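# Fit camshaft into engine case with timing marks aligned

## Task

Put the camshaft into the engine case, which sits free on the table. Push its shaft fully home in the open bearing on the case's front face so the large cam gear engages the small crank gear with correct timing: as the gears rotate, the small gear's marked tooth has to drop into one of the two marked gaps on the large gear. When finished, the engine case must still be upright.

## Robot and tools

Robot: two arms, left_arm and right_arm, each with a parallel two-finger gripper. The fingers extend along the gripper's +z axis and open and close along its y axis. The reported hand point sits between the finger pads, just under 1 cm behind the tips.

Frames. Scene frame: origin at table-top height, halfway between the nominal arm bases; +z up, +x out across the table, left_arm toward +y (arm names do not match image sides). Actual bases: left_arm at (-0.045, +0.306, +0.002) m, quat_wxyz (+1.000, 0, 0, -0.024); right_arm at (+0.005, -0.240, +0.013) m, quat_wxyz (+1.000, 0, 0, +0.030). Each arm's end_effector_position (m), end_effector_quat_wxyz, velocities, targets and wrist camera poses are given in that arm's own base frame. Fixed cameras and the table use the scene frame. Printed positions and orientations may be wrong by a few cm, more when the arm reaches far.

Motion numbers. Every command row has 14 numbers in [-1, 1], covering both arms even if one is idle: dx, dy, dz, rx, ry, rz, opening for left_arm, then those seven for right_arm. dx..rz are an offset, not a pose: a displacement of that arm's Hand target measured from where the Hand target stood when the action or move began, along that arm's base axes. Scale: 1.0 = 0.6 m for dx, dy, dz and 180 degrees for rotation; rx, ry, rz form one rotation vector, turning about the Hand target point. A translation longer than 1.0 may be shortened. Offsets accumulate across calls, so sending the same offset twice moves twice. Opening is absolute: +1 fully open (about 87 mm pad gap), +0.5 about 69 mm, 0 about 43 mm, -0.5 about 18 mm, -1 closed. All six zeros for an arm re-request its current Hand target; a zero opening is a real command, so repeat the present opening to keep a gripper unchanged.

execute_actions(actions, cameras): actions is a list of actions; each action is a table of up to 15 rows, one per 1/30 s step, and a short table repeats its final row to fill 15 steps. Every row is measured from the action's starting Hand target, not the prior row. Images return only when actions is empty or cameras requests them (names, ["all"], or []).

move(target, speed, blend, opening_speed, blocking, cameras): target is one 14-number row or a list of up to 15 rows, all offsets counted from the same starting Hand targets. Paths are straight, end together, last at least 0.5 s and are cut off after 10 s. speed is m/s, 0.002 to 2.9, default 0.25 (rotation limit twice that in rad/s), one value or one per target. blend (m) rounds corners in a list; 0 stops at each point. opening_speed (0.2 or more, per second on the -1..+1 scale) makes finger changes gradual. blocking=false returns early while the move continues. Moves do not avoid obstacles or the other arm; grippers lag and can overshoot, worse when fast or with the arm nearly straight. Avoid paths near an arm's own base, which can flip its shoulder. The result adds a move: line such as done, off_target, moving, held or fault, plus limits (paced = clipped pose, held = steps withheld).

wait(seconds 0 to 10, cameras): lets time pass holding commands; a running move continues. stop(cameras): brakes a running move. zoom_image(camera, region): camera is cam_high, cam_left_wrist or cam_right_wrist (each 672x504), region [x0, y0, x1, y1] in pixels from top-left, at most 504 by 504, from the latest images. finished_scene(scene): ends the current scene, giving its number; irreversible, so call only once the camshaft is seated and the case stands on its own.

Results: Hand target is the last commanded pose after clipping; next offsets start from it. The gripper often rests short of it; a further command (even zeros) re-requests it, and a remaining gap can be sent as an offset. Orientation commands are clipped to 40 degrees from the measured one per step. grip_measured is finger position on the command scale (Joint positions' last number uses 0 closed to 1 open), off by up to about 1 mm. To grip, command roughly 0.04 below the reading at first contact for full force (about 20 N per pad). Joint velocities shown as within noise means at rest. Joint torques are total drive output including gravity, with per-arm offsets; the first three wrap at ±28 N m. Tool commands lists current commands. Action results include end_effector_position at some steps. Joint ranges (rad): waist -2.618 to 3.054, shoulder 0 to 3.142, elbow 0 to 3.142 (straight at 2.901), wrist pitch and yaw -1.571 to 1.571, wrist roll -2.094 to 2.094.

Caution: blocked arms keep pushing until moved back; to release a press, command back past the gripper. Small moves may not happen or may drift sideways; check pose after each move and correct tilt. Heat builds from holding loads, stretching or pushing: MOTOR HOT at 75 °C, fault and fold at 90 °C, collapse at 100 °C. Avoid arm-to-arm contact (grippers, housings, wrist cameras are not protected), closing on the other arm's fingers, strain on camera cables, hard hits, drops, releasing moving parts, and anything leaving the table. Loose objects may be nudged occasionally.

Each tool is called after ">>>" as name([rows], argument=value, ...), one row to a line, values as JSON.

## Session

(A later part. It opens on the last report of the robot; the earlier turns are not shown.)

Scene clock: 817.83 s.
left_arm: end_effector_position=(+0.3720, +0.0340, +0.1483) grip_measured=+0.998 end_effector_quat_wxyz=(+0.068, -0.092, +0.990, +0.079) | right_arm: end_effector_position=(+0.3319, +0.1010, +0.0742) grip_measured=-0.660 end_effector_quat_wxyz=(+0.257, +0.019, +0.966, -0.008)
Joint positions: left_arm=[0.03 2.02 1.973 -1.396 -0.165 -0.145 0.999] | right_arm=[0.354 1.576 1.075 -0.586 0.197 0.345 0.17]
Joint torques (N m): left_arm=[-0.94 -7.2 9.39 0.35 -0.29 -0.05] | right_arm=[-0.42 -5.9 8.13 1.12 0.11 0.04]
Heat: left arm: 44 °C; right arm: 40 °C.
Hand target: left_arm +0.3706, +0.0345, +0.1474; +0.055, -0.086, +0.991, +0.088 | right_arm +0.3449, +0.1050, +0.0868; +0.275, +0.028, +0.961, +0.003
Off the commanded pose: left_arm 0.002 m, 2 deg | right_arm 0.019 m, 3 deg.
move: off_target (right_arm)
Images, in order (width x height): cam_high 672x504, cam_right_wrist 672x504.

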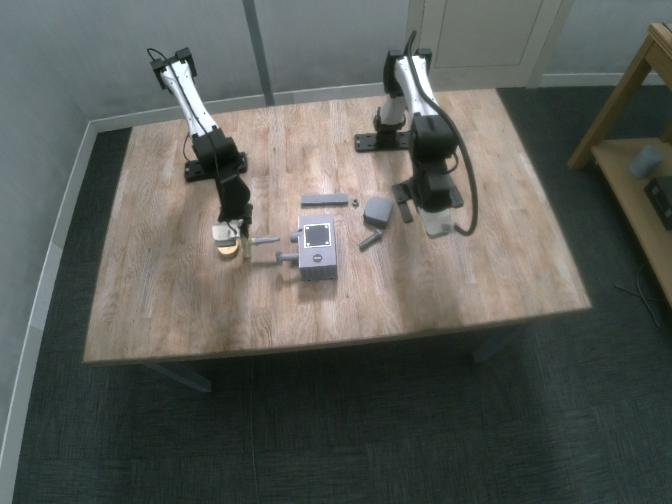

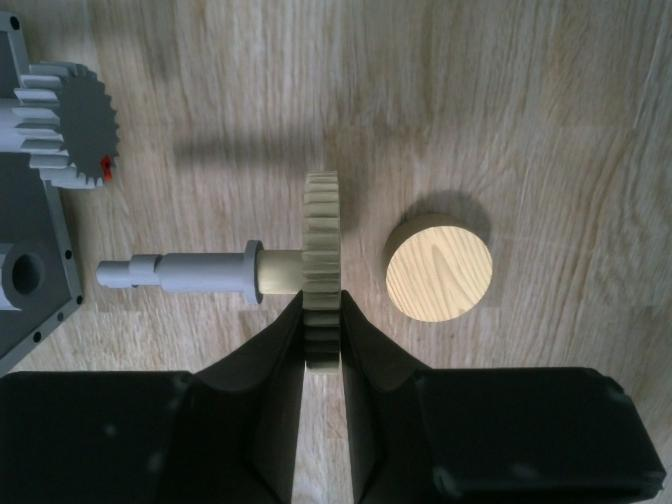

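>>> move(target=[0,0,0,0,0,0,1,0.003,0.037,0,0.003,0,0,-0.72], speed=0.08, cameras=["cam_right_wrist","cam_high"])

>>> zoom_image(camera="cam_right_wrist", region=[0, 180, 200, 360])

>>> zoom_image(camera="cam_high", region=[220, 200, 350, 280])

Scene clock: 843.43 s.
left_arm: end_effector_position=(+0.3720, +0.0340, +0.1483) grip_measured=+0.998 end_effector_quat_wxyz=(+0.068, -0.092, +0.990, +0.079) | right_arm: end_effector_position=(+0.3346, +0.1216, +0.0746) grip_measured=-0.660 end_effector_quat_wxyz=(+0.255, +0.024, +0.967, +0.003)
Joint positions: left_arm=[0.03 2.02 1.973 -1.396 -0.165 -0.145 0.999] | right_arm=[0.402 1.611 1.115 -0.596 0.201 0.402 0.17]
Joint torques (N m): left_arm=[-0.94 -7.21 9.39 0.35 -0.29 -0.05] | right_arm=[0.68 -6.09 8.08 1.12 0.3 0.01]
Heat: left arm: 44 °C; right arm: 42 °C.
Hand target: left_arm +0.3706, +0.0345, +0.1474; +0.055, -0.086, +0.991, +0.088 | right_arm +0.3468, +0.1272, +0.0870; +0.276, +0.029, +0.961, +0.008
Off the commanded pose: left_arm 0.002 m, 2 deg | right_arm 0.018 m, 3 deg.
move: off_target (right_arm)
Images, in order (width x height): cam_high 672x504, cam_right_wrist 672x504.

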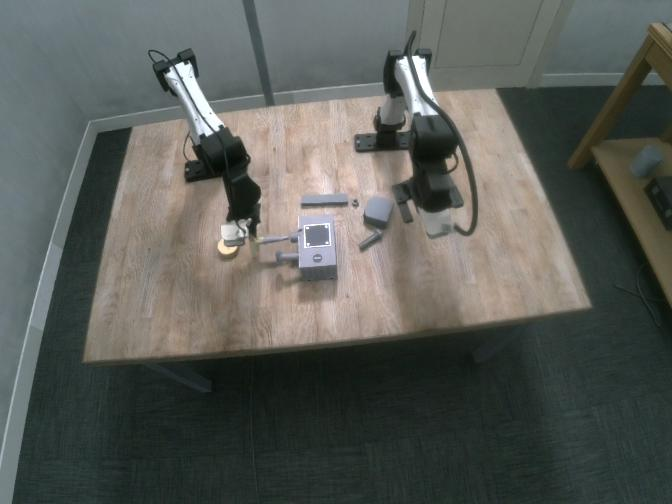

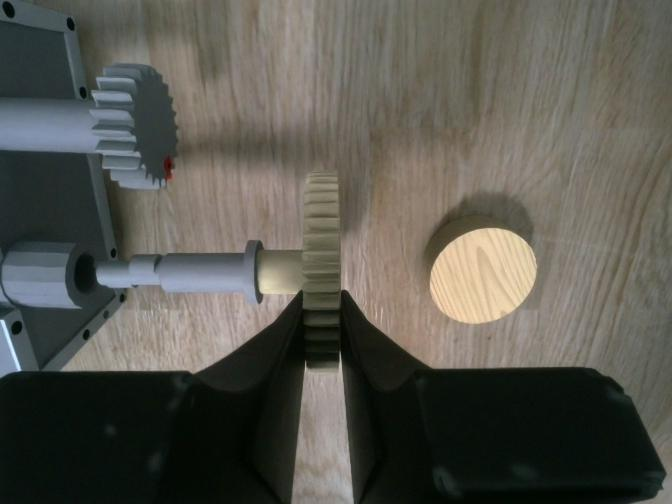

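Scaled by 2.520 from the camera's 672x504 image, which has a finer 960x720 frame.

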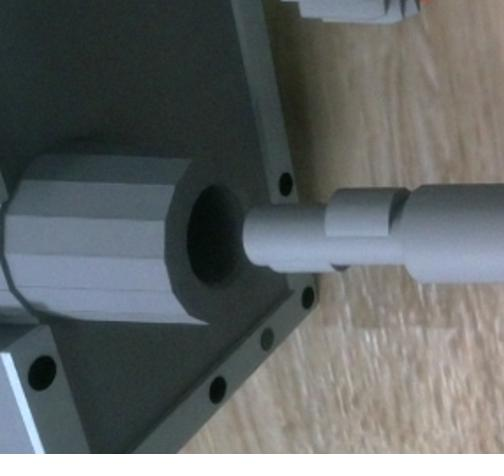

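Scaled by 3.877 from the camera's 672x504 image, which has a finer 960x720 frame.

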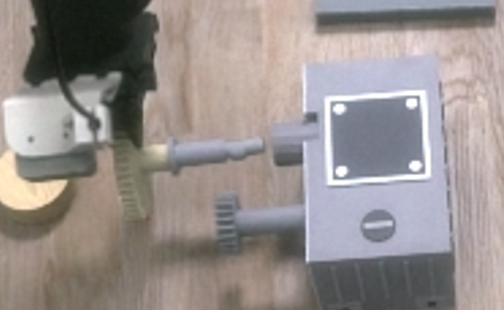

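>>> zoom_image(camera="cam_right_wrist", region=[0, 60, 350, 390])

>>> zoom_image(camera="cam_right_wrist", region=[0, 50, 200, 200])

Scaled by 1.440 from the camera's 672x504 image, which has a finer 960x720 frame.

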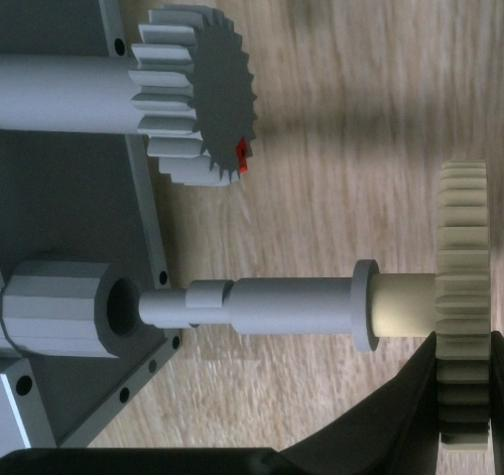

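Scaled by 2.520 from the camera's 672x504 image, which has a finer 960x720 frame.

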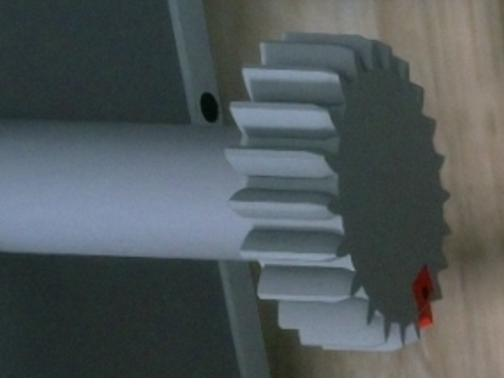

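>>> move(target=[0,0,0,0,0,0,1,-0.0015,0.02,0,0,0,-0.0056,-0.72], speed=0.05, cameras=["cam_right_wrist","cam_high"])

>>> zoom_image(camera="cam_right_wrist", region=[0, 180, 200, 360])

>>> zoom_image(camera="cam_high", region=[220, 200, 350, 280])

Scene clock: 866.77 s.
left_arm: end_effector_position=(+0.3720, +0.0340, +0.1483) grip_measured=+0.998 end_effector_quat_wxyz=(+0.068, -0.092, +0.990, +0.079) | right_arm: end_effector_position=(+0.3342, +0.1328, +0.0748) grip_measured=-0.660 end_effector_quat_wxyz=(+0.256, +0.033, +0.966, +0.000)
Joint positions: left_arm=[0.03 2.02 1.973 -1.396 -0.165 -0.145 0.999] | right_arm=[0.439 1.63 1.137 -0.609 0.227 0.452 0.17]
Joint torques (N m): left_arm=[-0.94 -7.2 9.4 0.35 -0.29 -0.04] | right_arm=[0.8 -6.26 8.06 1.09 0.36 0.04]
Motor temperatures (°C): left_arm=[23 40 44 26 26 25 24] | right_arm=[25 32 44 37 27 26 29]
Heat: left arm: 44 °C; right arm: 44 °C.
Hand target: left_arm +0.3706, +0.0345, +0.1474; +0.055, -0.086, +0.991, +0.088 | right_arm +0.3459, +0.1392, +0.0870; +0.276, +0.038, +0.961, +0.006
Off the commanded pose: left_arm 0.002 m, 2 deg | right_arm 0.018 m, 3 deg.
move: off_target (right_arm)
Images, in order (width x height): cam_high 672x504, cam_right_wrist 672x504.

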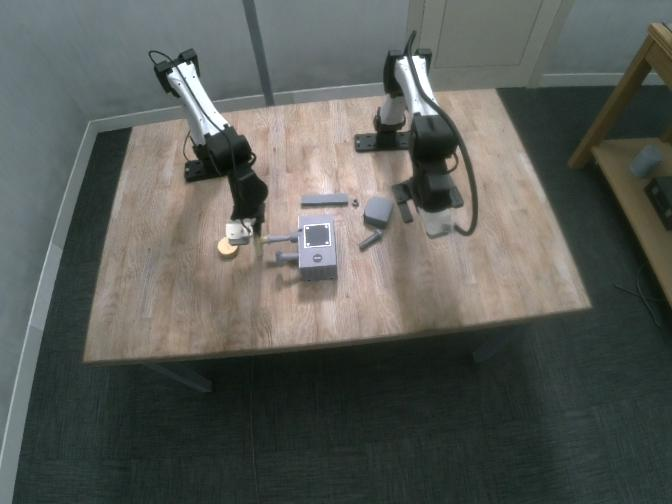

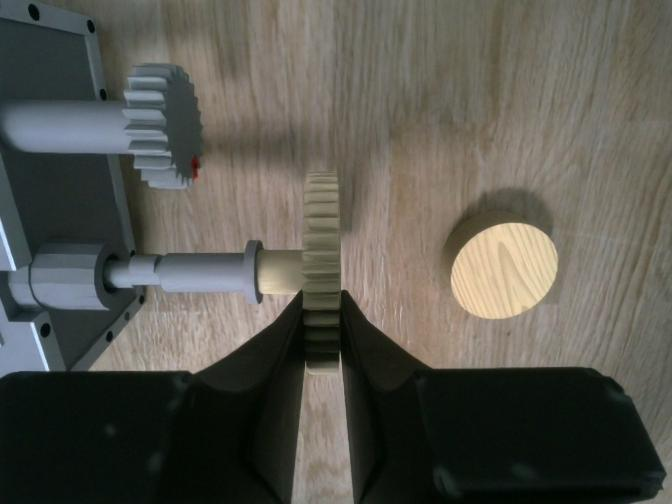

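Scaled by 2.520 from the camera's 672x504 image, which has a finer 960x720 frame.

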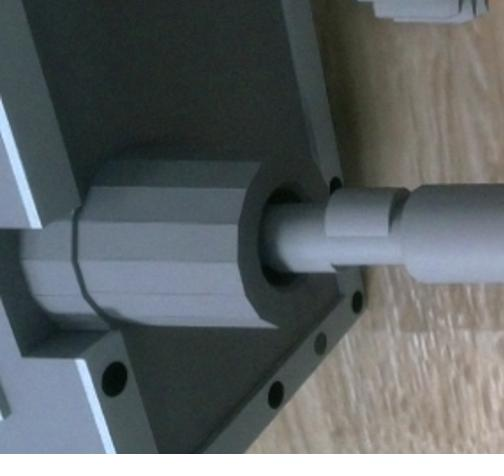

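Scaled by 3.877 from the camera's 672x504 image, which has a finer 960x720 frame.

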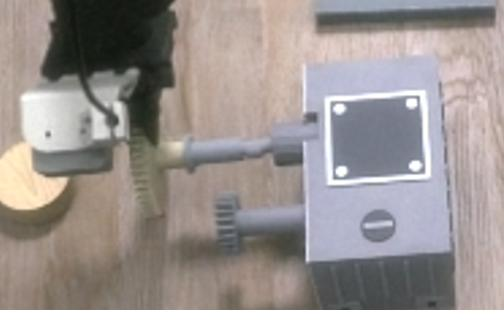

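>>> move(target=[0,0,0,0,0,0,1,0.0015,0.025,0,0,0,0,-0.72], speed=0.05, cameras=["cam_right_wrist","cam_high"])

>>> zoom_image(camera="cam_right_wrist", region=[20, 180, 220, 360])

>>> zoom_image(camera="cam_high", region=[220, 200, 350, 280])

Scene clock: 877.20 s.
left_arm: end_effector_position=(+0.3720, +0.0340, +0.1483) grip_measured=+0.998 end_effector_quat_wxyz=(+0.068, -0.092, +0.990, +0.079) | right_arm: end_effector_position=(+0.3345, +0.1441, +0.0745) grip_measured=-0.660 end_effector_quat_wxyz=(+0.254, +0.033, +0.966, -0.007)
Joint positions: left_arm=[0.03 2.02 1.973 -1.396 -0.165 -0.145 0.999] | right_arm=[0.477 1.659 1.17 -0.629 0.255 0.487 0.17]
Joint torques (N m): left_arm=[-0.92 -7.2 9.39 0.35 -0.29 -0.05] | right_arm=[1.1 -6.42 8.12 1.11 0.25 0.04]
Heat: left arm: 44 °C; right arm: 44 °C.
Hand target: left_arm +0.3706, +0.0345, +0.1474; +0.055, -0.086, +0.991, +0.088 | right_arm +0.3467, +0.1542, +0.0869; +0.275, +0.037, +0.961, +0.006
Off the commanded pose: left_arm 0.002 m, 2 deg | right_arm 0.020 m, 3 deg.
move: off_target (right_arm)
Images, in order (width x height): cam_high 672x504, cam_right_wrist 672x504.

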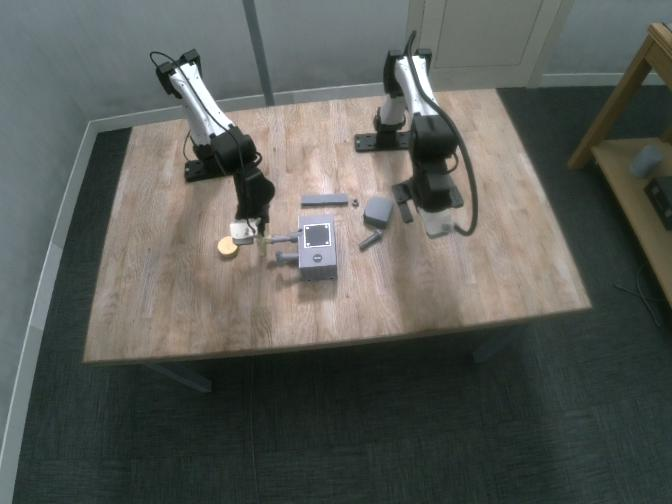

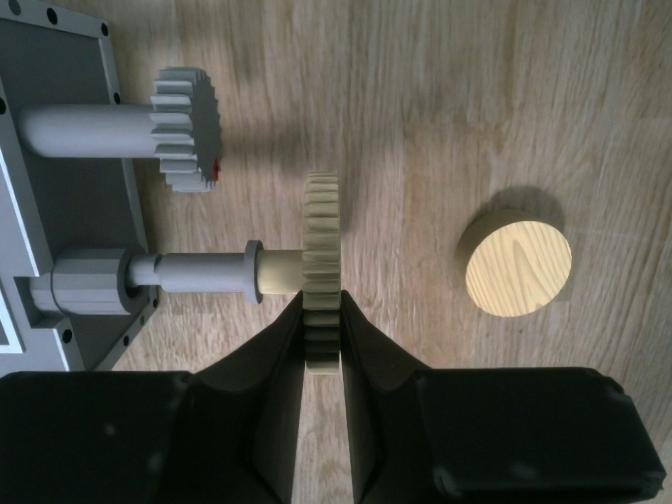

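Scaled by 2.520 from the camera's 672x504 image, which has a finer 960x720 frame.

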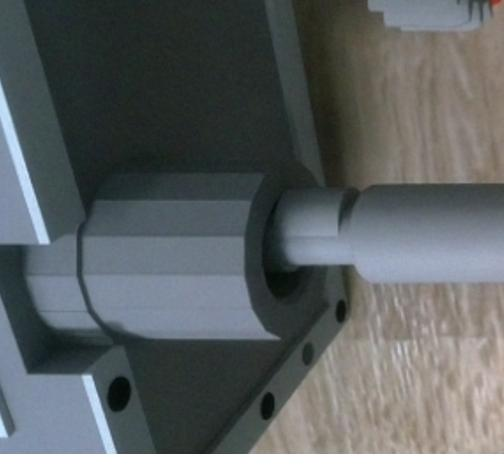

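Scaled by 3.877 from the camera's 672x504 image, which has a finer 960x720 frame.

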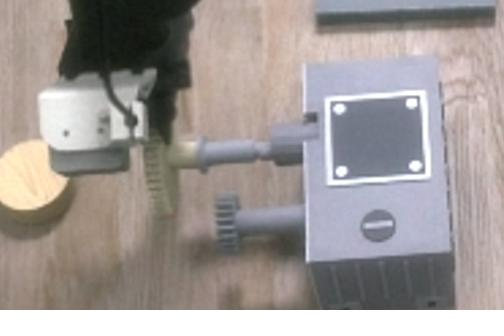

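>>> move(target=[0,0,0,0,0,0,1,-0.004,0.005,0,0,0,0,-0.72], speed=0.05, cameras=["cam_right_wrist"])

>>> zoom_image(camera="cam_right_wrist", region=[20, 180, 220, 360])

Scene clock: 891.50 s.
left_arm: end_effector_position=(+0.3720, +0.0340, +0.1483) grip_measured=+0.998 end_effector_quat_wxyz=(+0.068, -0.092, +0.990, +0.079) | right_arm: end_effector_position=(+0.3337, +0.1444, +0.0745) grip_measured=-0.660 end_effector_quat_wxyz=(+0.256, +0.036, +0.966, -0.012)
Joint positions: left_arm=[0.03 2.02 1.973 -1.396 -0.165 -0.145 0.999] | right_arm=[0.484 1.659 1.17 -0.633 0.269 0.497 0.17]
Joint torques (N m): left_arm=[-0.94 -7.2 9.39 0.35 -0.29 -0.04] | right_arm=[1.39 -6.57 7.98 1.1 0.14 0.08]
Heat: left arm: 44 °C; right arm: 45 °C.
Hand target: left_arm +0.3706, +0.0345, +0.1474; +0.055, -0.086, +0.991, +0.088 | right_arm +0.3443, +0.1571, +0.0869; +0.275, +0.038, +0.961, +0.006
Off the commanded pose: left_arm 0.002 m, 2 deg | right_arm 0.021 m, 3 deg.
move: off_target (right_arm)
Images, in order (width x height): cam_right_wrist 672x504.

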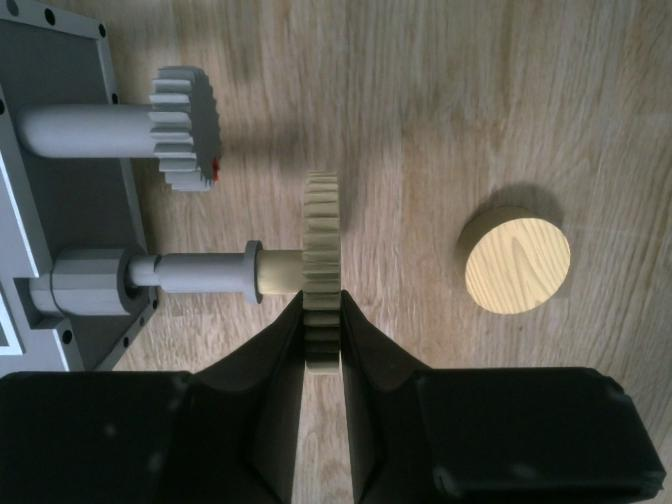

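Scaled by 2.520 from the camera's 672x504 image, which has a finer 960x720 frame.

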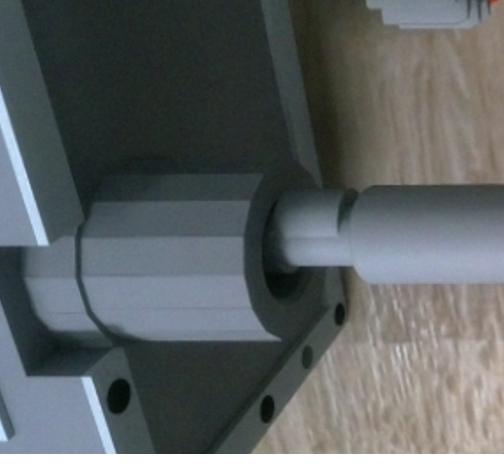

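>>> zoom_image(camera="cam_right_wrist", region=[90, 230, 190, 330])

Scaled by 5.040 from the camera's 672x504 image, which has a finer 960x720 frame.

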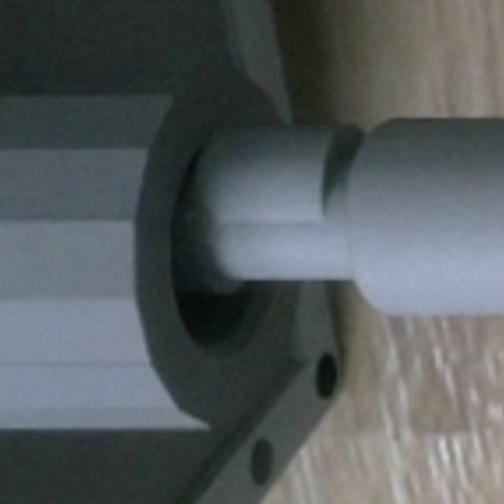

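>>> move(target=[0,0,0,0,0,0,1,-0.007,-0.006,0,0,0,0,-0.72], speed=0.05, cameras=["cam_right_wrist"])

>>> zoom_image(camera="cam_right_wrist", region=[90, 230, 190, 330])

Scene clock: 914.03 s.
left_arm: end_effector_position=(+0.3720, +0.0340, +0.1483) grip_measured=+0.998 end_effector_quat_wxyz=(+0.068, -0.092, +0.990, +0.079) | right_arm: end_effector_position=(+0.3336, +0.1444, +0.0745) grip_measured=-0.660 end_effector_quat_wxyz=(+0.256, +0.036, +0.966, -0.012)
Joint positions: left_arm=[0.03 2.02 1.973 -1.396 -0.165 -0.145 0.999] | right_arm=[0.484 1.659 1.17 -0.634 0.269 0.498 0.17]
Joint torques (N m): left_arm=[-0.94 -7.2 9.39 0.35 -0.29 -0.04] | right_arm=[1.1 -8.38 6.38 1.14 0.13 0.02]
Heat: left arm: 45 °C; right arm: 45 °C.
Hand target: left_arm +0.3706, +0.0345, +0.1474; +0.055, -0.086, +0.991, +0.088 | right_arm +0.3401, +0.1535, +0.0869; +0.275, +0.038, +0.961, +0.006
Off the commanded pose: left_arm 0.002 m, 2 deg | right_arm 0.017 m, 3 deg.
move: off_target (right_arm)
Images, in order (width x height): cam_right_wrist 672x504.

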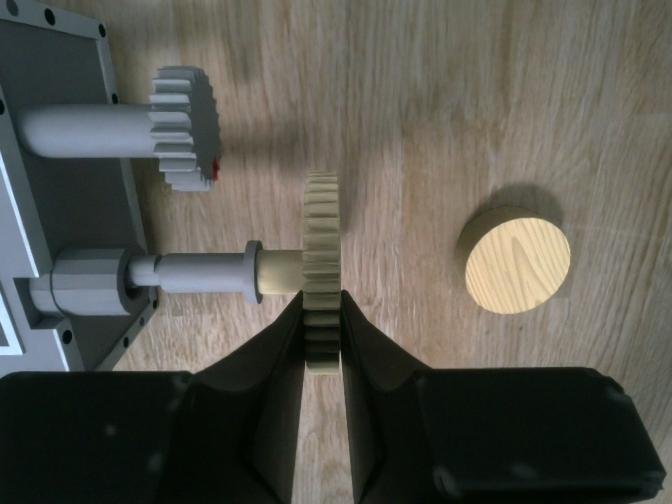

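Scaled by 5.040 from the camera's 672x504 image, which has a finer 960x720 frame.

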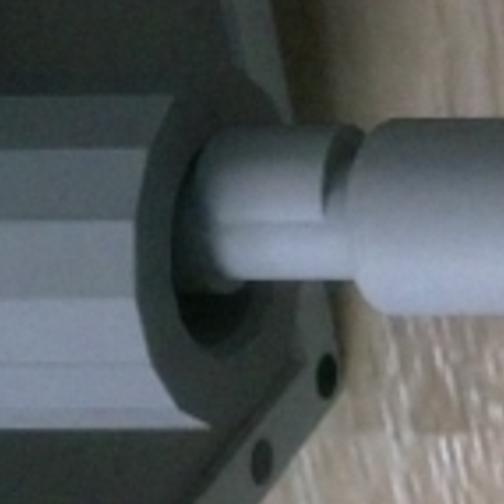

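>>> move([
  [0,0,0,0,0,0,1,0.0023,-0.0475,0.0013,0,0,0,-0.72],
  [0,0,0,0,0,0,1,0.0055,-0.003,0.0013,0,0,0,-0.72],
], speed=[0.1,0.05], cameras=["cam_right_wrist"])

>>> zoom_image(camera="cam_right_wrist", region=[90, 230, 190, 330])

Scene clock: 928.73 s.
left_arm: end_effector_position=(+0.3720, +0.0340, +0.1483) grip_measured=+0.998 end_effector_quat_wxyz=(+0.068, -0.092, +0.990, +0.079) | right_arm: end_effector_position=(+0.3313, +0.1435, +0.0758) grip_measured=-0.660 end_effector_quat_wxyz=(+0.254, +0.034, +0.967, -0.004)
Joint positions: left_arm=[0.03 2.02 1.973 -1.396 -0.165 -0.145 0.999] | right_arm=[0.477 1.644 1.159 -0.632 0.251 0.488 0.17]
Joint torques (N m): left_arm=[-0.92 -7.21 9.39 0.35 -0.29 -0.05] | right_arm=[0.87 -6.31 7.88 1.13 0.29 0.02]
Heat: left arm: 45 °C; right arm: 44 °C.
Hand target: left_arm +0.3706, +0.0345, +0.1474; +0.055, -0.086, +0.991, +0.088 | right_arm +0.3434, +0.1517, +0.0876; +0.275, +0.038, +0.961, +0.006
Off the commanded pose: left_arm 0.002 m, 2 deg | right_arm 0.019 m, 3 deg.
move: off_target (right_arm)
Images, in order (width x height): cam_right_wrist 672x504.

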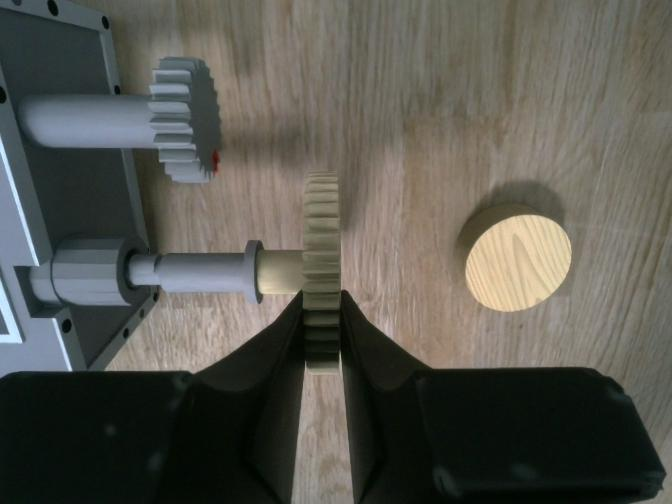

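Scaled by 5.040 from the camera's 672x504 image, which has a finer 960x720 frame.

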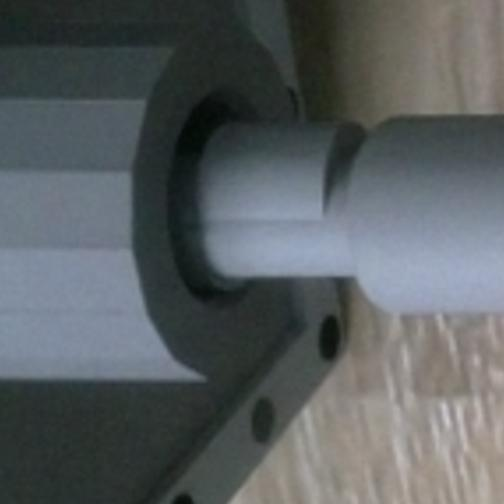

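>>> move([
  [0,0,0,0,0,0,1,-0.0005,-0.035,0.0,0,0,0,-0.72],
  [0,0,0,0,0,0,1,0.0025,0.02,0.0,0,0,0,-0.72],
], speed=[0.1,0.05], cameras=["cam_right_wrist"])

>>> zoom_image(camera="cam_right_wrist", region=[90, 230, 190, 330])

Scene clock: 937.67 s.
left_arm: end_effector_position=(+0.3720, +0.0340, +0.1483) grip_measured=+0.998 end_effector_quat_wxyz=(+0.068, -0.092, +0.990, +0.079) | right_arm: end_effector_position=(+0.3339, +0.1562, +0.0754) grip_measured=-0.660 end_effector_quat_wxyz=(+0.256, +0.033, +0.966, -0.002)
Joint positions: left_arm=[0.03 2.02 1.973 -1.396 -0.165 -0.145 0.999] | right_arm=[0.507 1.673 1.188 -0.634 0.262 0.514 0.17]
Joint torques (N m): left_arm=[-0.92 -7.2 9.39 0.35 -0.29 -0.05] | right_arm=[0.81 -6.61 8.06 1.03 0.32 0.06]
Heat: left arm: 45 °C; right arm: 44 °C.
Hand target: left_arm +0.3706, +0.0345, +0.1474; +0.055, -0.086, +0.991, +0.088 | right_arm +0.3449, +0.1637, +0.0876; +0.275, +0.038, +0.961, +0.006
Off the commanded pose: left_arm 0.002 m, 2 deg | right_arm 0.018 m, 3 deg.
move: off_target (right_arm)
Images, in order (width x height): cam_right_wrist 672x504.

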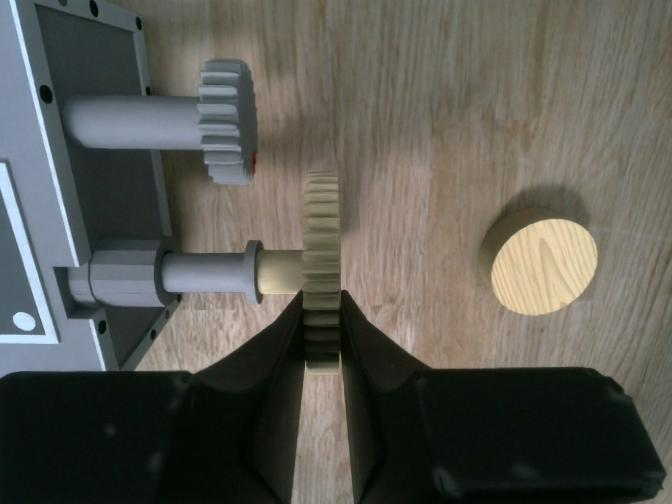

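Scaled by 5.040 from the camera's 672x504 image, which has a finer 960x720 frame.

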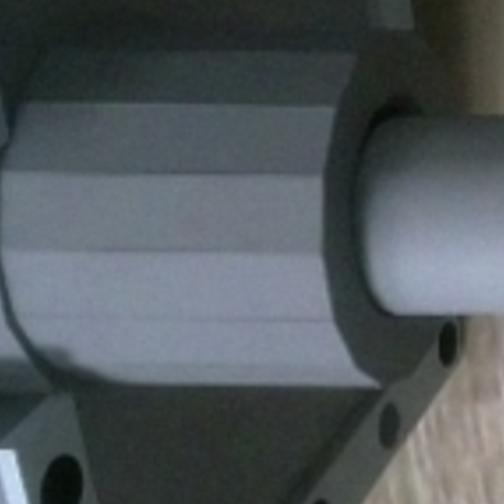

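>>> move([
  [0,0,0,0,0,0,1,-0.0033,-0.075,0.0,0,0,0,-0.72],
  [0,0,0,0,0,0,1,-0.0157,-0.075,-0.0083,-0.0074,-0.1052,0,-0.72],
], speed=[0.1,0.2], cameras=["cam_right_wrist","cam_high"])

>>> zoom_image(camera="cam_right_wrist", region=[0, 60, 350, 390])

>>> zoom_image(camera="cam_high", region=[220, 200, 350, 280])

Scene clock: 1013.80 s.
left_arm: end_effector_position=(+0.3720, +0.0340, +0.1483) grip_measured=+0.998 end_effector_quat_wxyz=(+0.068, -0.092, +0.990, +0.079) | right_arm: end_effector_position=(+0.3275, +0.1150, +0.0711) grip_measured=-0.660 end_effector_quat_wxyz=(+0.402, +0.028, +0.915, -0.008)
Joint positions: left_arm=[0.03 2.02 1.973 -1.396 -0.165 -0.145 0.999] | right_arm=[0.486 1.394 0.752 -0.176 0.387 0.394 0.17]
Joint torques (N m): left_arm=[-0.92 -7.2 9.39 0.35 -0.29 -0.04] | right_arm=[0.76 -6.48 4.71 1.84 0.41 -0.06]
Heat: left arm: 45 °C; right arm: 45 °C.
Hand target: left_arm +0.3706, +0.0345, +0.1474; +0.055, -0.086, +0.991, +0.088 | right_arm +0.3355, +0.1187, +0.0827; +0.430, +0.033, +0.902, +0.001
Off the commanded pose: left_arm 0.002 m, 2 deg | right_arm 0.015 m, 4 deg.
move: off_target (right_arm)
Images, in order (width x height): cam_high 672x504, cam_right_wrist 672x504.

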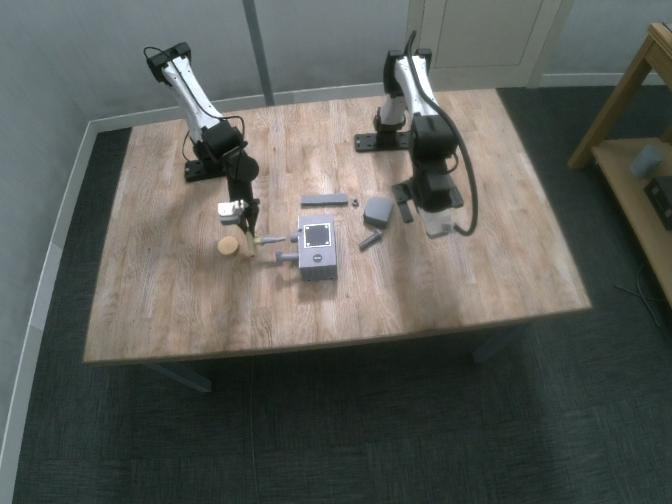

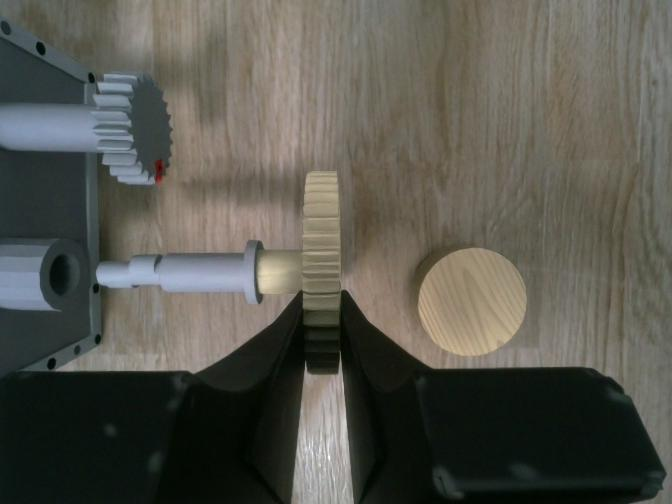

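Scaled by 1.440 from the camera's 672x504 image, which has a finer 960x720 frame.

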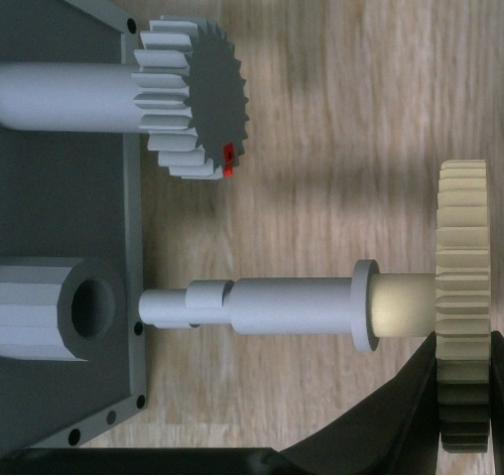

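Scaled by 3.877 from the camera's 672x504 image, which has a finer 960x720 frame.

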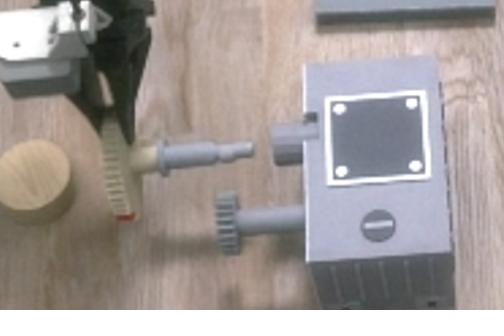

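>>> move(target=[0,0,0,0,0,0,1,0.0015,0.055,0,0,0,-0.0044,-0.72], speed=0.06, cameras=["cam_right_wrist"])

>>> zoom_image(camera="cam_right_wrist", region=[60, 210, 200, 350])

Scene clock: 1025.13 s.
left_arm: end_effector_position=(+0.3720, +0.0340, +0.1483) grip_measured=+0.998 end_effector_quat_wxyz=(+0.068, -0.092, +0.990, +0.079) | right_arm: end_effector_position=(+0.3187, +0.1339, +0.0629) grip_measured=-0.660 end_effector_quat_wxyz=(+0.399, +0.026, +0.916, -0.031)
Joint positions: left_arm=[0.03 2.02 1.973 -1.396 -0.165 -0.145 0.999] | right_arm=[0.59 1.447 0.774 -0.206 0.49 0.467 0.17]
Joint torques (N m): left_arm=[-0.94 -7.21 9.39 0.35 -0.29 -0.04] | right_arm=[1.32 -4.71 8.44 1.68 0.26 0.12]
Heat: left arm: 45 °C; right arm: 44 °C.
Hand target: left_arm +0.3706, +0.0345, +0.1474; +0.055, -0.086, +0.991, +0.088 | right_arm +0.3364, +0.1518, +0.0826; +0.430, +0.039, +0.902, -0.002
Off the commanded pose: left_arm 0.002 m, 2 deg | right_arm 0.032 m, 5 deg.
move: off_target (right_arm)
Images, in order (width x height): cam_right_wrist 672x504.

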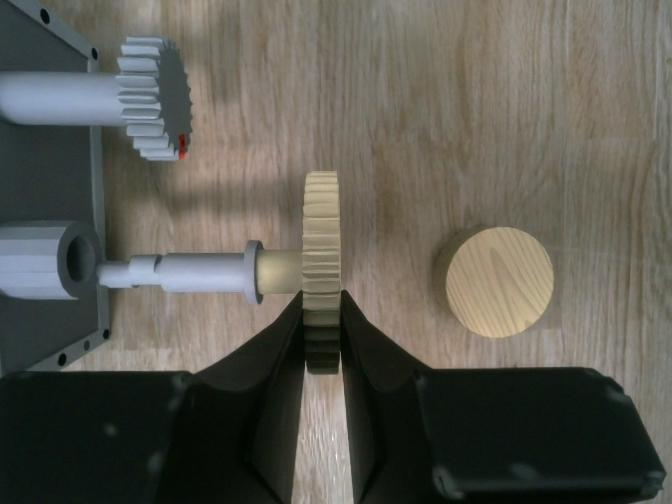

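Scaled by 3.600 from the camera's 672x504 image, which has a finer 960x720 frame.

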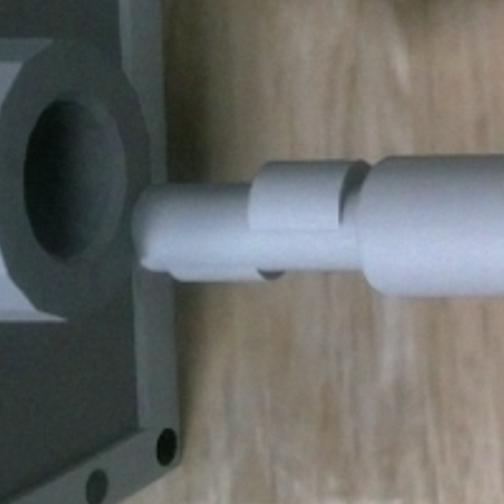

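>>> move(target=[0,0,0,0,0,0,1,-0.0015,-0.055,0.01,0,0,0,-0.72], speed=0.06, cameras=["cam_right_wrist"])

>>> zoom_image(camera="cam_right_wrist", region=[0, 60, 350, 390])

Scene clock: 1036.03 s.
left_arm: end_effector_position=(+0.3720, +0.0340, +0.1483) grip_measured=+0.998 end_effector_quat_wxyz=(+0.068, -0.092, +0.990, +0.079) | right_arm: end_effector_position=(+0.3278, +0.1166, +0.0774) grip_measured=-0.660 end_effector_quat_wxyz=(+0.406, +0.032, +0.913, -0.016)
Joint positions: left_arm=[0.03 2.02 1.973 -1.396 -0.165 -0.145 0.999] | right_arm=[0.504 1.392 0.774 -0.206 0.418 0.408 0.17]
Joint torques (N m): left_arm=[-0.92 -7.2 9.39 0.35 -0.29 -0.05] | right_arm=[-0.34 -6.78 4.7 1.79 0.21 -0.09]
Heat: left arm: 45 °C; right arm: 44 °C.
Hand target: left_arm +0.3706, +0.0345, +0.1474; +0.055, -0.086, +0.991, +0.088 | right_arm +0.3355, +0.1187, +0.0887; +0.430, +0.039, +0.902, -0.002
Off the commanded pose: left_arm 0.002 m, 2 deg | right_arm 0.014 m, 4 deg.
move: off_target (right_arm)
Images, in order (width x height): cam_right_wrist 672x504.

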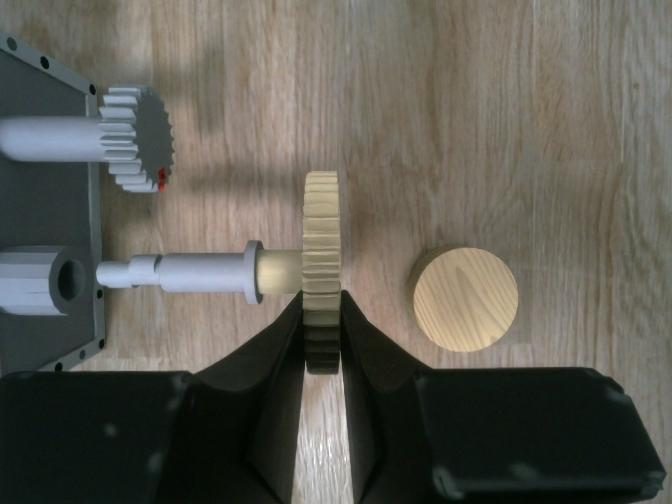

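Scaled by 1.440 from the camera's 672x504 image, which has a finer 960x720 frame.

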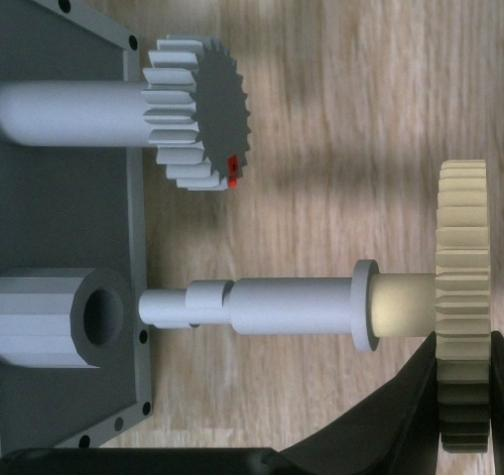

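>>> move([
  [0,0,0,0,0,0,1,0.000,-0.06,0.0,0,0,0,-0.72],
  [0,0,0,0,0,0,1,0.005,-0.005,0.0,0,0,0,-0.72],
], speed=[0.1,0.06], cameras=["cam_right_wrist"])

>>> zoom_image(camera="cam_right_wrist", region=[0, 60, 350, 390])

Scene clock: 1049.63 s.
left_arm: end_effector_position=(+0.3720, +0.0340, +0.1483) grip_measured=+0.998 end_effector_quat_wxyz=(+0.068, -0.092, +0.990, +0.079) | right_arm: end_effector_position=(+0.3214, +0.1073, +0.0703) grip_measured=-0.660 end_effector_quat_wxyz=(+0.400, +0.028, +0.916, -0.014)
Joint positions: left_arm=[0.03 2.02 1.973 -1.396 -0.165 -0.145 0.999] | right_arm=[0.477 1.365 0.728 -0.187 0.388 0.383 0.17]
Joint torques (N m): left_arm=[-0.92 -7.2 9.37 0.35 -0.29 -0.05] | right_arm=[0.73 -4.05 8.16 1.67 0.37 0.03]
Heat: left arm: 45 °C; right arm: 42 °C.
Hand target: left_arm +0.3706, +0.0345, +0.1474; +0.055, -0.086, +0.991, +0.088 | right_arm +0.3384, +0.1157, +0.0886; +0.430, +0.039, +0.902, -0.002
Off the commanded pose: left_arm 0.002 m, 2 deg | right_arm 0.026 m, 4 deg.
move: off_target (right_arm)
Images, in order (width x height): cam_right_wrist 672x504.

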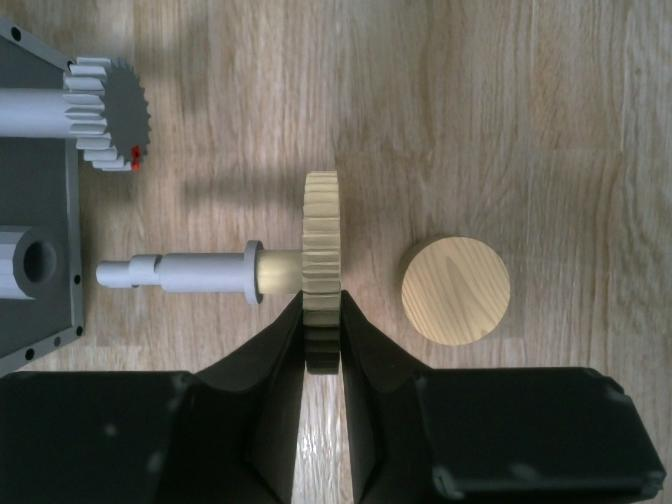

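Scaled by 1.440 from the camera's 672x504 image, which has a finer 960x720 frame.

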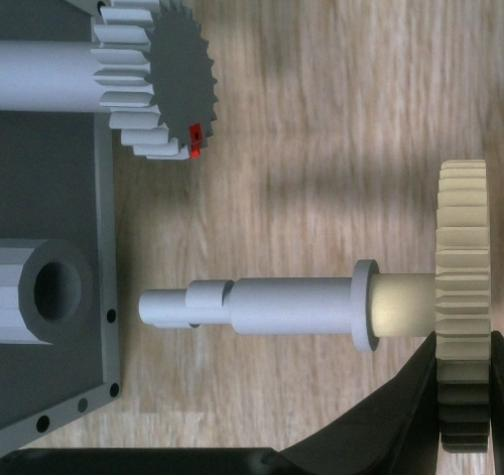

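>>> move([
  [0,0,0,0,0,0,1,0.0093,0.0197,0.0023,0,0,0,-0.72],
  [0,0,0,0,0,0,1,0.0113,0.04,0.0023,0,0,0,-0.72],
], speed=[0.06,0.05], blend=[0.005,0], cameras=["cam_right_wrist"])

>>> zoom_image(camera="cam_right_wrist", region=[0, 60, 350, 390])

Scene clock: 1061.80 s.
left_arm: end_effector_position=(+0.3720, +0.0340, +0.1483) grip_measured=+0.998 end_effector_quat_wxyz=(+0.068, -0.092, +0.990, +0.079) | right_arm: end_effector_position=(+0.3307, +0.1314, +0.0725) grip_measured=-0.660 end_effector_quat_wxyz=(+0.404, +0.027, +0.914, -0.013)
Joint positions: left_arm=[0.03 2.02 1.973 -1.396 -0.165 -0.145 0.999] | right_arm=[0.541 1.44 0.797 -0.191 0.433 0.432 0.17]
Joint torques (N m): left_arm=[-0.92 -7.21 9.39 0.35 -0.29 -0.04] | right_arm=[0.8 -4.72 8.27 1.53 0.46 0.06]
Heat: left arm: 45 °C; right arm: 44 °C.
Hand target: left_arm +0.3706, +0.0345, +0.1474; +0.055, -0.086, +0.991, +0.088 | right_arm +0.3453, +0.1398, +0.0901; +0.430, +0.039, +0.902, -0.002
Off the commanded pose: left_arm 0.002 m, 2 deg | right_arm 0.024 m, 4 deg.
move: off_target (right_arm)
Images, in order (width x height): cam_right_wrist 672x504.

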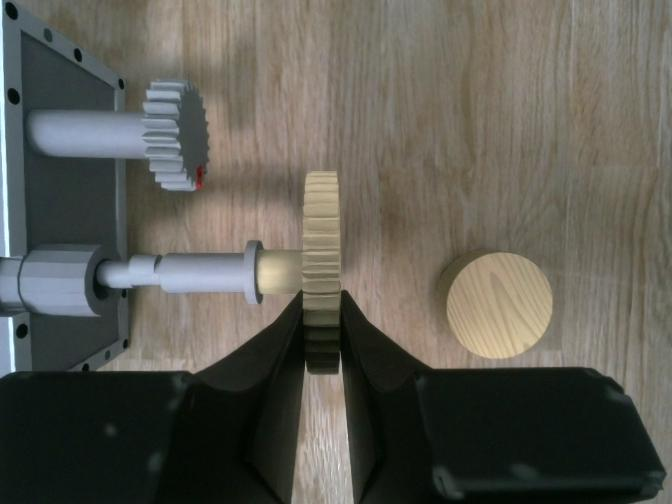

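Scaled by 1.440 from the camera's 672x504 image, which has a finer 960x720 frame.

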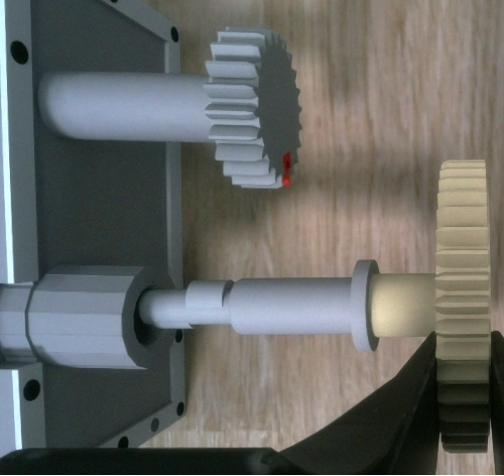

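>>> move([
  [0,0,0,0,0,0,1,-0.0122,-0.033,-0.001,0,0,0,-0.72],
  [0,0,0,0,0,0,1,-0.0035,0.03,-0.001,0,0,0,-0.72],
], speed=[0.06,0.05], cameras=["cam_right_wrist"])

>>> zoom_image(camera="cam_right_wrist", region=[0, 60, 350, 390])

Scene clock: 1071.67 s.
left_arm: end_effector_position=(+0.3720, +0.0340, +0.1483) grip_measured=+0.998 end_effector_quat_wxyz=(+0.068, -0.092, +0.990, +0.079) | right_arm: end_effector_position=(+0.3275, +0.1379, +0.0740) grip_measured=-0.660 end_effector_quat_wxyz=(+0.404, +0.029, +0.914, -0.034)
Joint positions: left_arm=[0.03 2.02 1.973 -1.396 -0.165 -0.145 0.999] | right_arm=[0.592 1.465 0.831 -0.239 0.504 0.469 0.17]
Joint torques (N m): left_arm=[-0.94 -7.2 9.39 0.35 -0.29 -0.05] | right_arm=[1.55 -4.19 8.14 1.71 0.14 0.13]
Heat: left arm: 45 °C; right arm: 44 °C.
Hand target: left_arm +0.3706, +0.0345, +0.1474; +0.055, -0.086, +0.991, +0.088 | right_arm +0.3432, +0.1578, +0.0895; +0.430, +0.039, +0.902, -0.002
Off the commanded pose: left_arm 0.002 m, 2 deg | right_arm 0.030 m, 5 deg.
move: off_target (right_arm)
Images, in order (width x height): cam_right_wrist 672x504.

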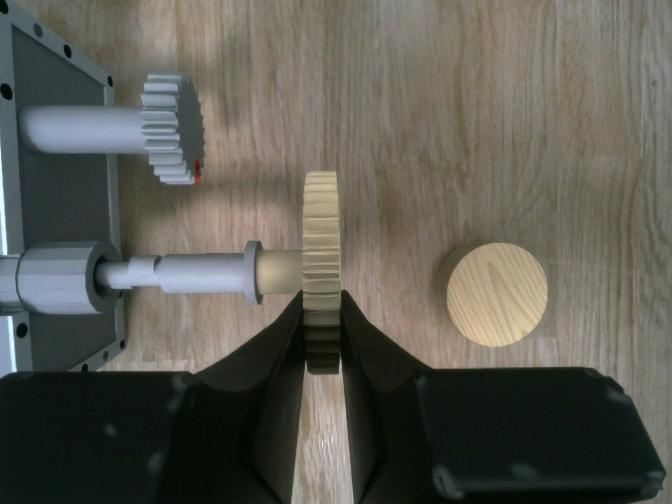

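Scaled by 1.440 from the camera's 672x504 image, which has a finer 960x720 frame.

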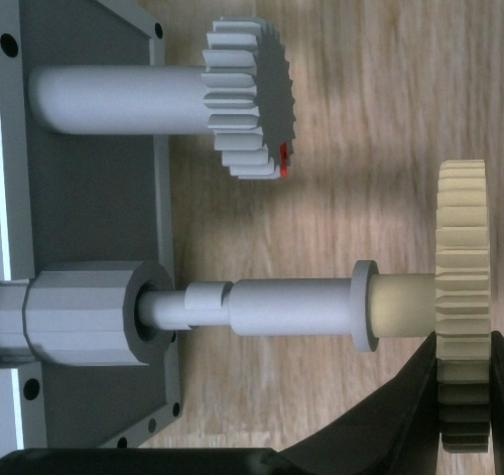

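>>> move([
  [0,0,0,0,0,0,1,-0.0125,-0.075,-0.0008,0,0,0,-0.72],
  [0,0,0,0,0,0,1,-0.003,-0.038,-0.0008,0,0,0,-0.72],
], speed=[0.08,0.05], cameras=["cam_right_wrist"])

>>> zoom_image(camera="cam_right_wrist", region=[0, 60, 350, 390])

Scene clock: 1091.47 s.
left_arm: end_effector_position=(+0.3720, +0.0340, +0.1483) grip_measured=+0.998 end_effector_quat_wxyz=(+0.068, -0.092, +0.990, +0.079) | right_arm: end_effector_position=(+0.3239, +0.1250, +0.0703) grip_measured=-0.660 end_effector_quat_wxyz=(+0.399, +0.026, +0.917, -0.017)
Joint positions: left_arm=[0.03 2.02 1.973 -1.396 -0.165 -0.145 0.999] | right_arm=[0.534 1.416 0.774 -0.206 0.43 0.427 0.17]
Joint torques (N m): left_arm=[-0.94 -7.2 9.37 0.35 -0.29 -0.05] | right_arm=[0.77 -4.49 8.12 1.68 0.44 0.06]
Heat: left arm: 45 °C; right arm: 43 °C.
Hand target: left_arm +0.3706, +0.0345, +0.1474; +0.055, -0.086, +0.991, +0.088 | right_arm +0.3414, +0.1349, +0.0891; +0.430, +0.039, +0.902, -0.002
Off the commanded pose: left_arm 0.002 m, 2 deg | right_arm 0.027 m, 5 deg.
move: off_target (right_arm)
Images, in order (width x height): cam_right_wrist 672x504.

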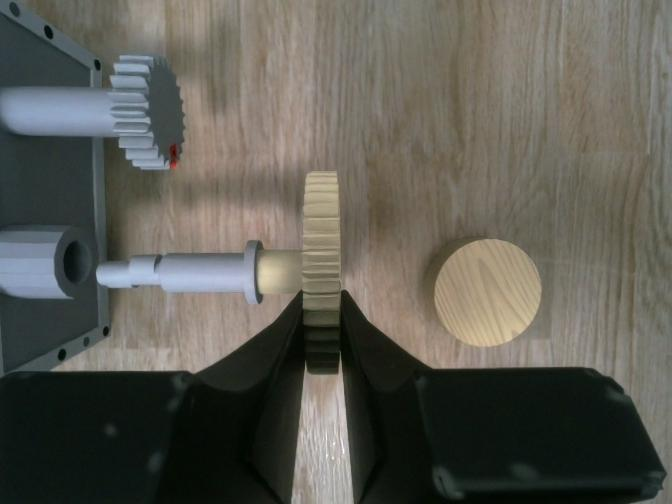

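Scaled by 1.440 from the camera's 672x504 image, which has a finer 960x720 frame.

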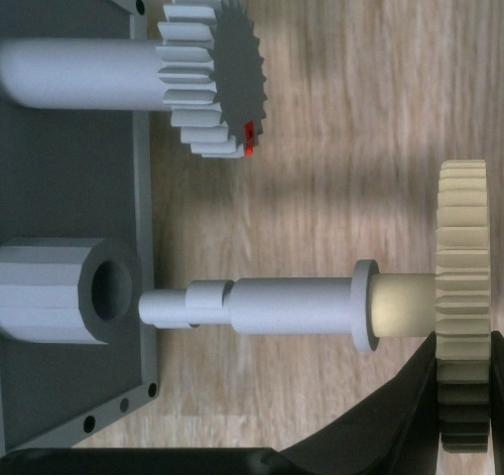

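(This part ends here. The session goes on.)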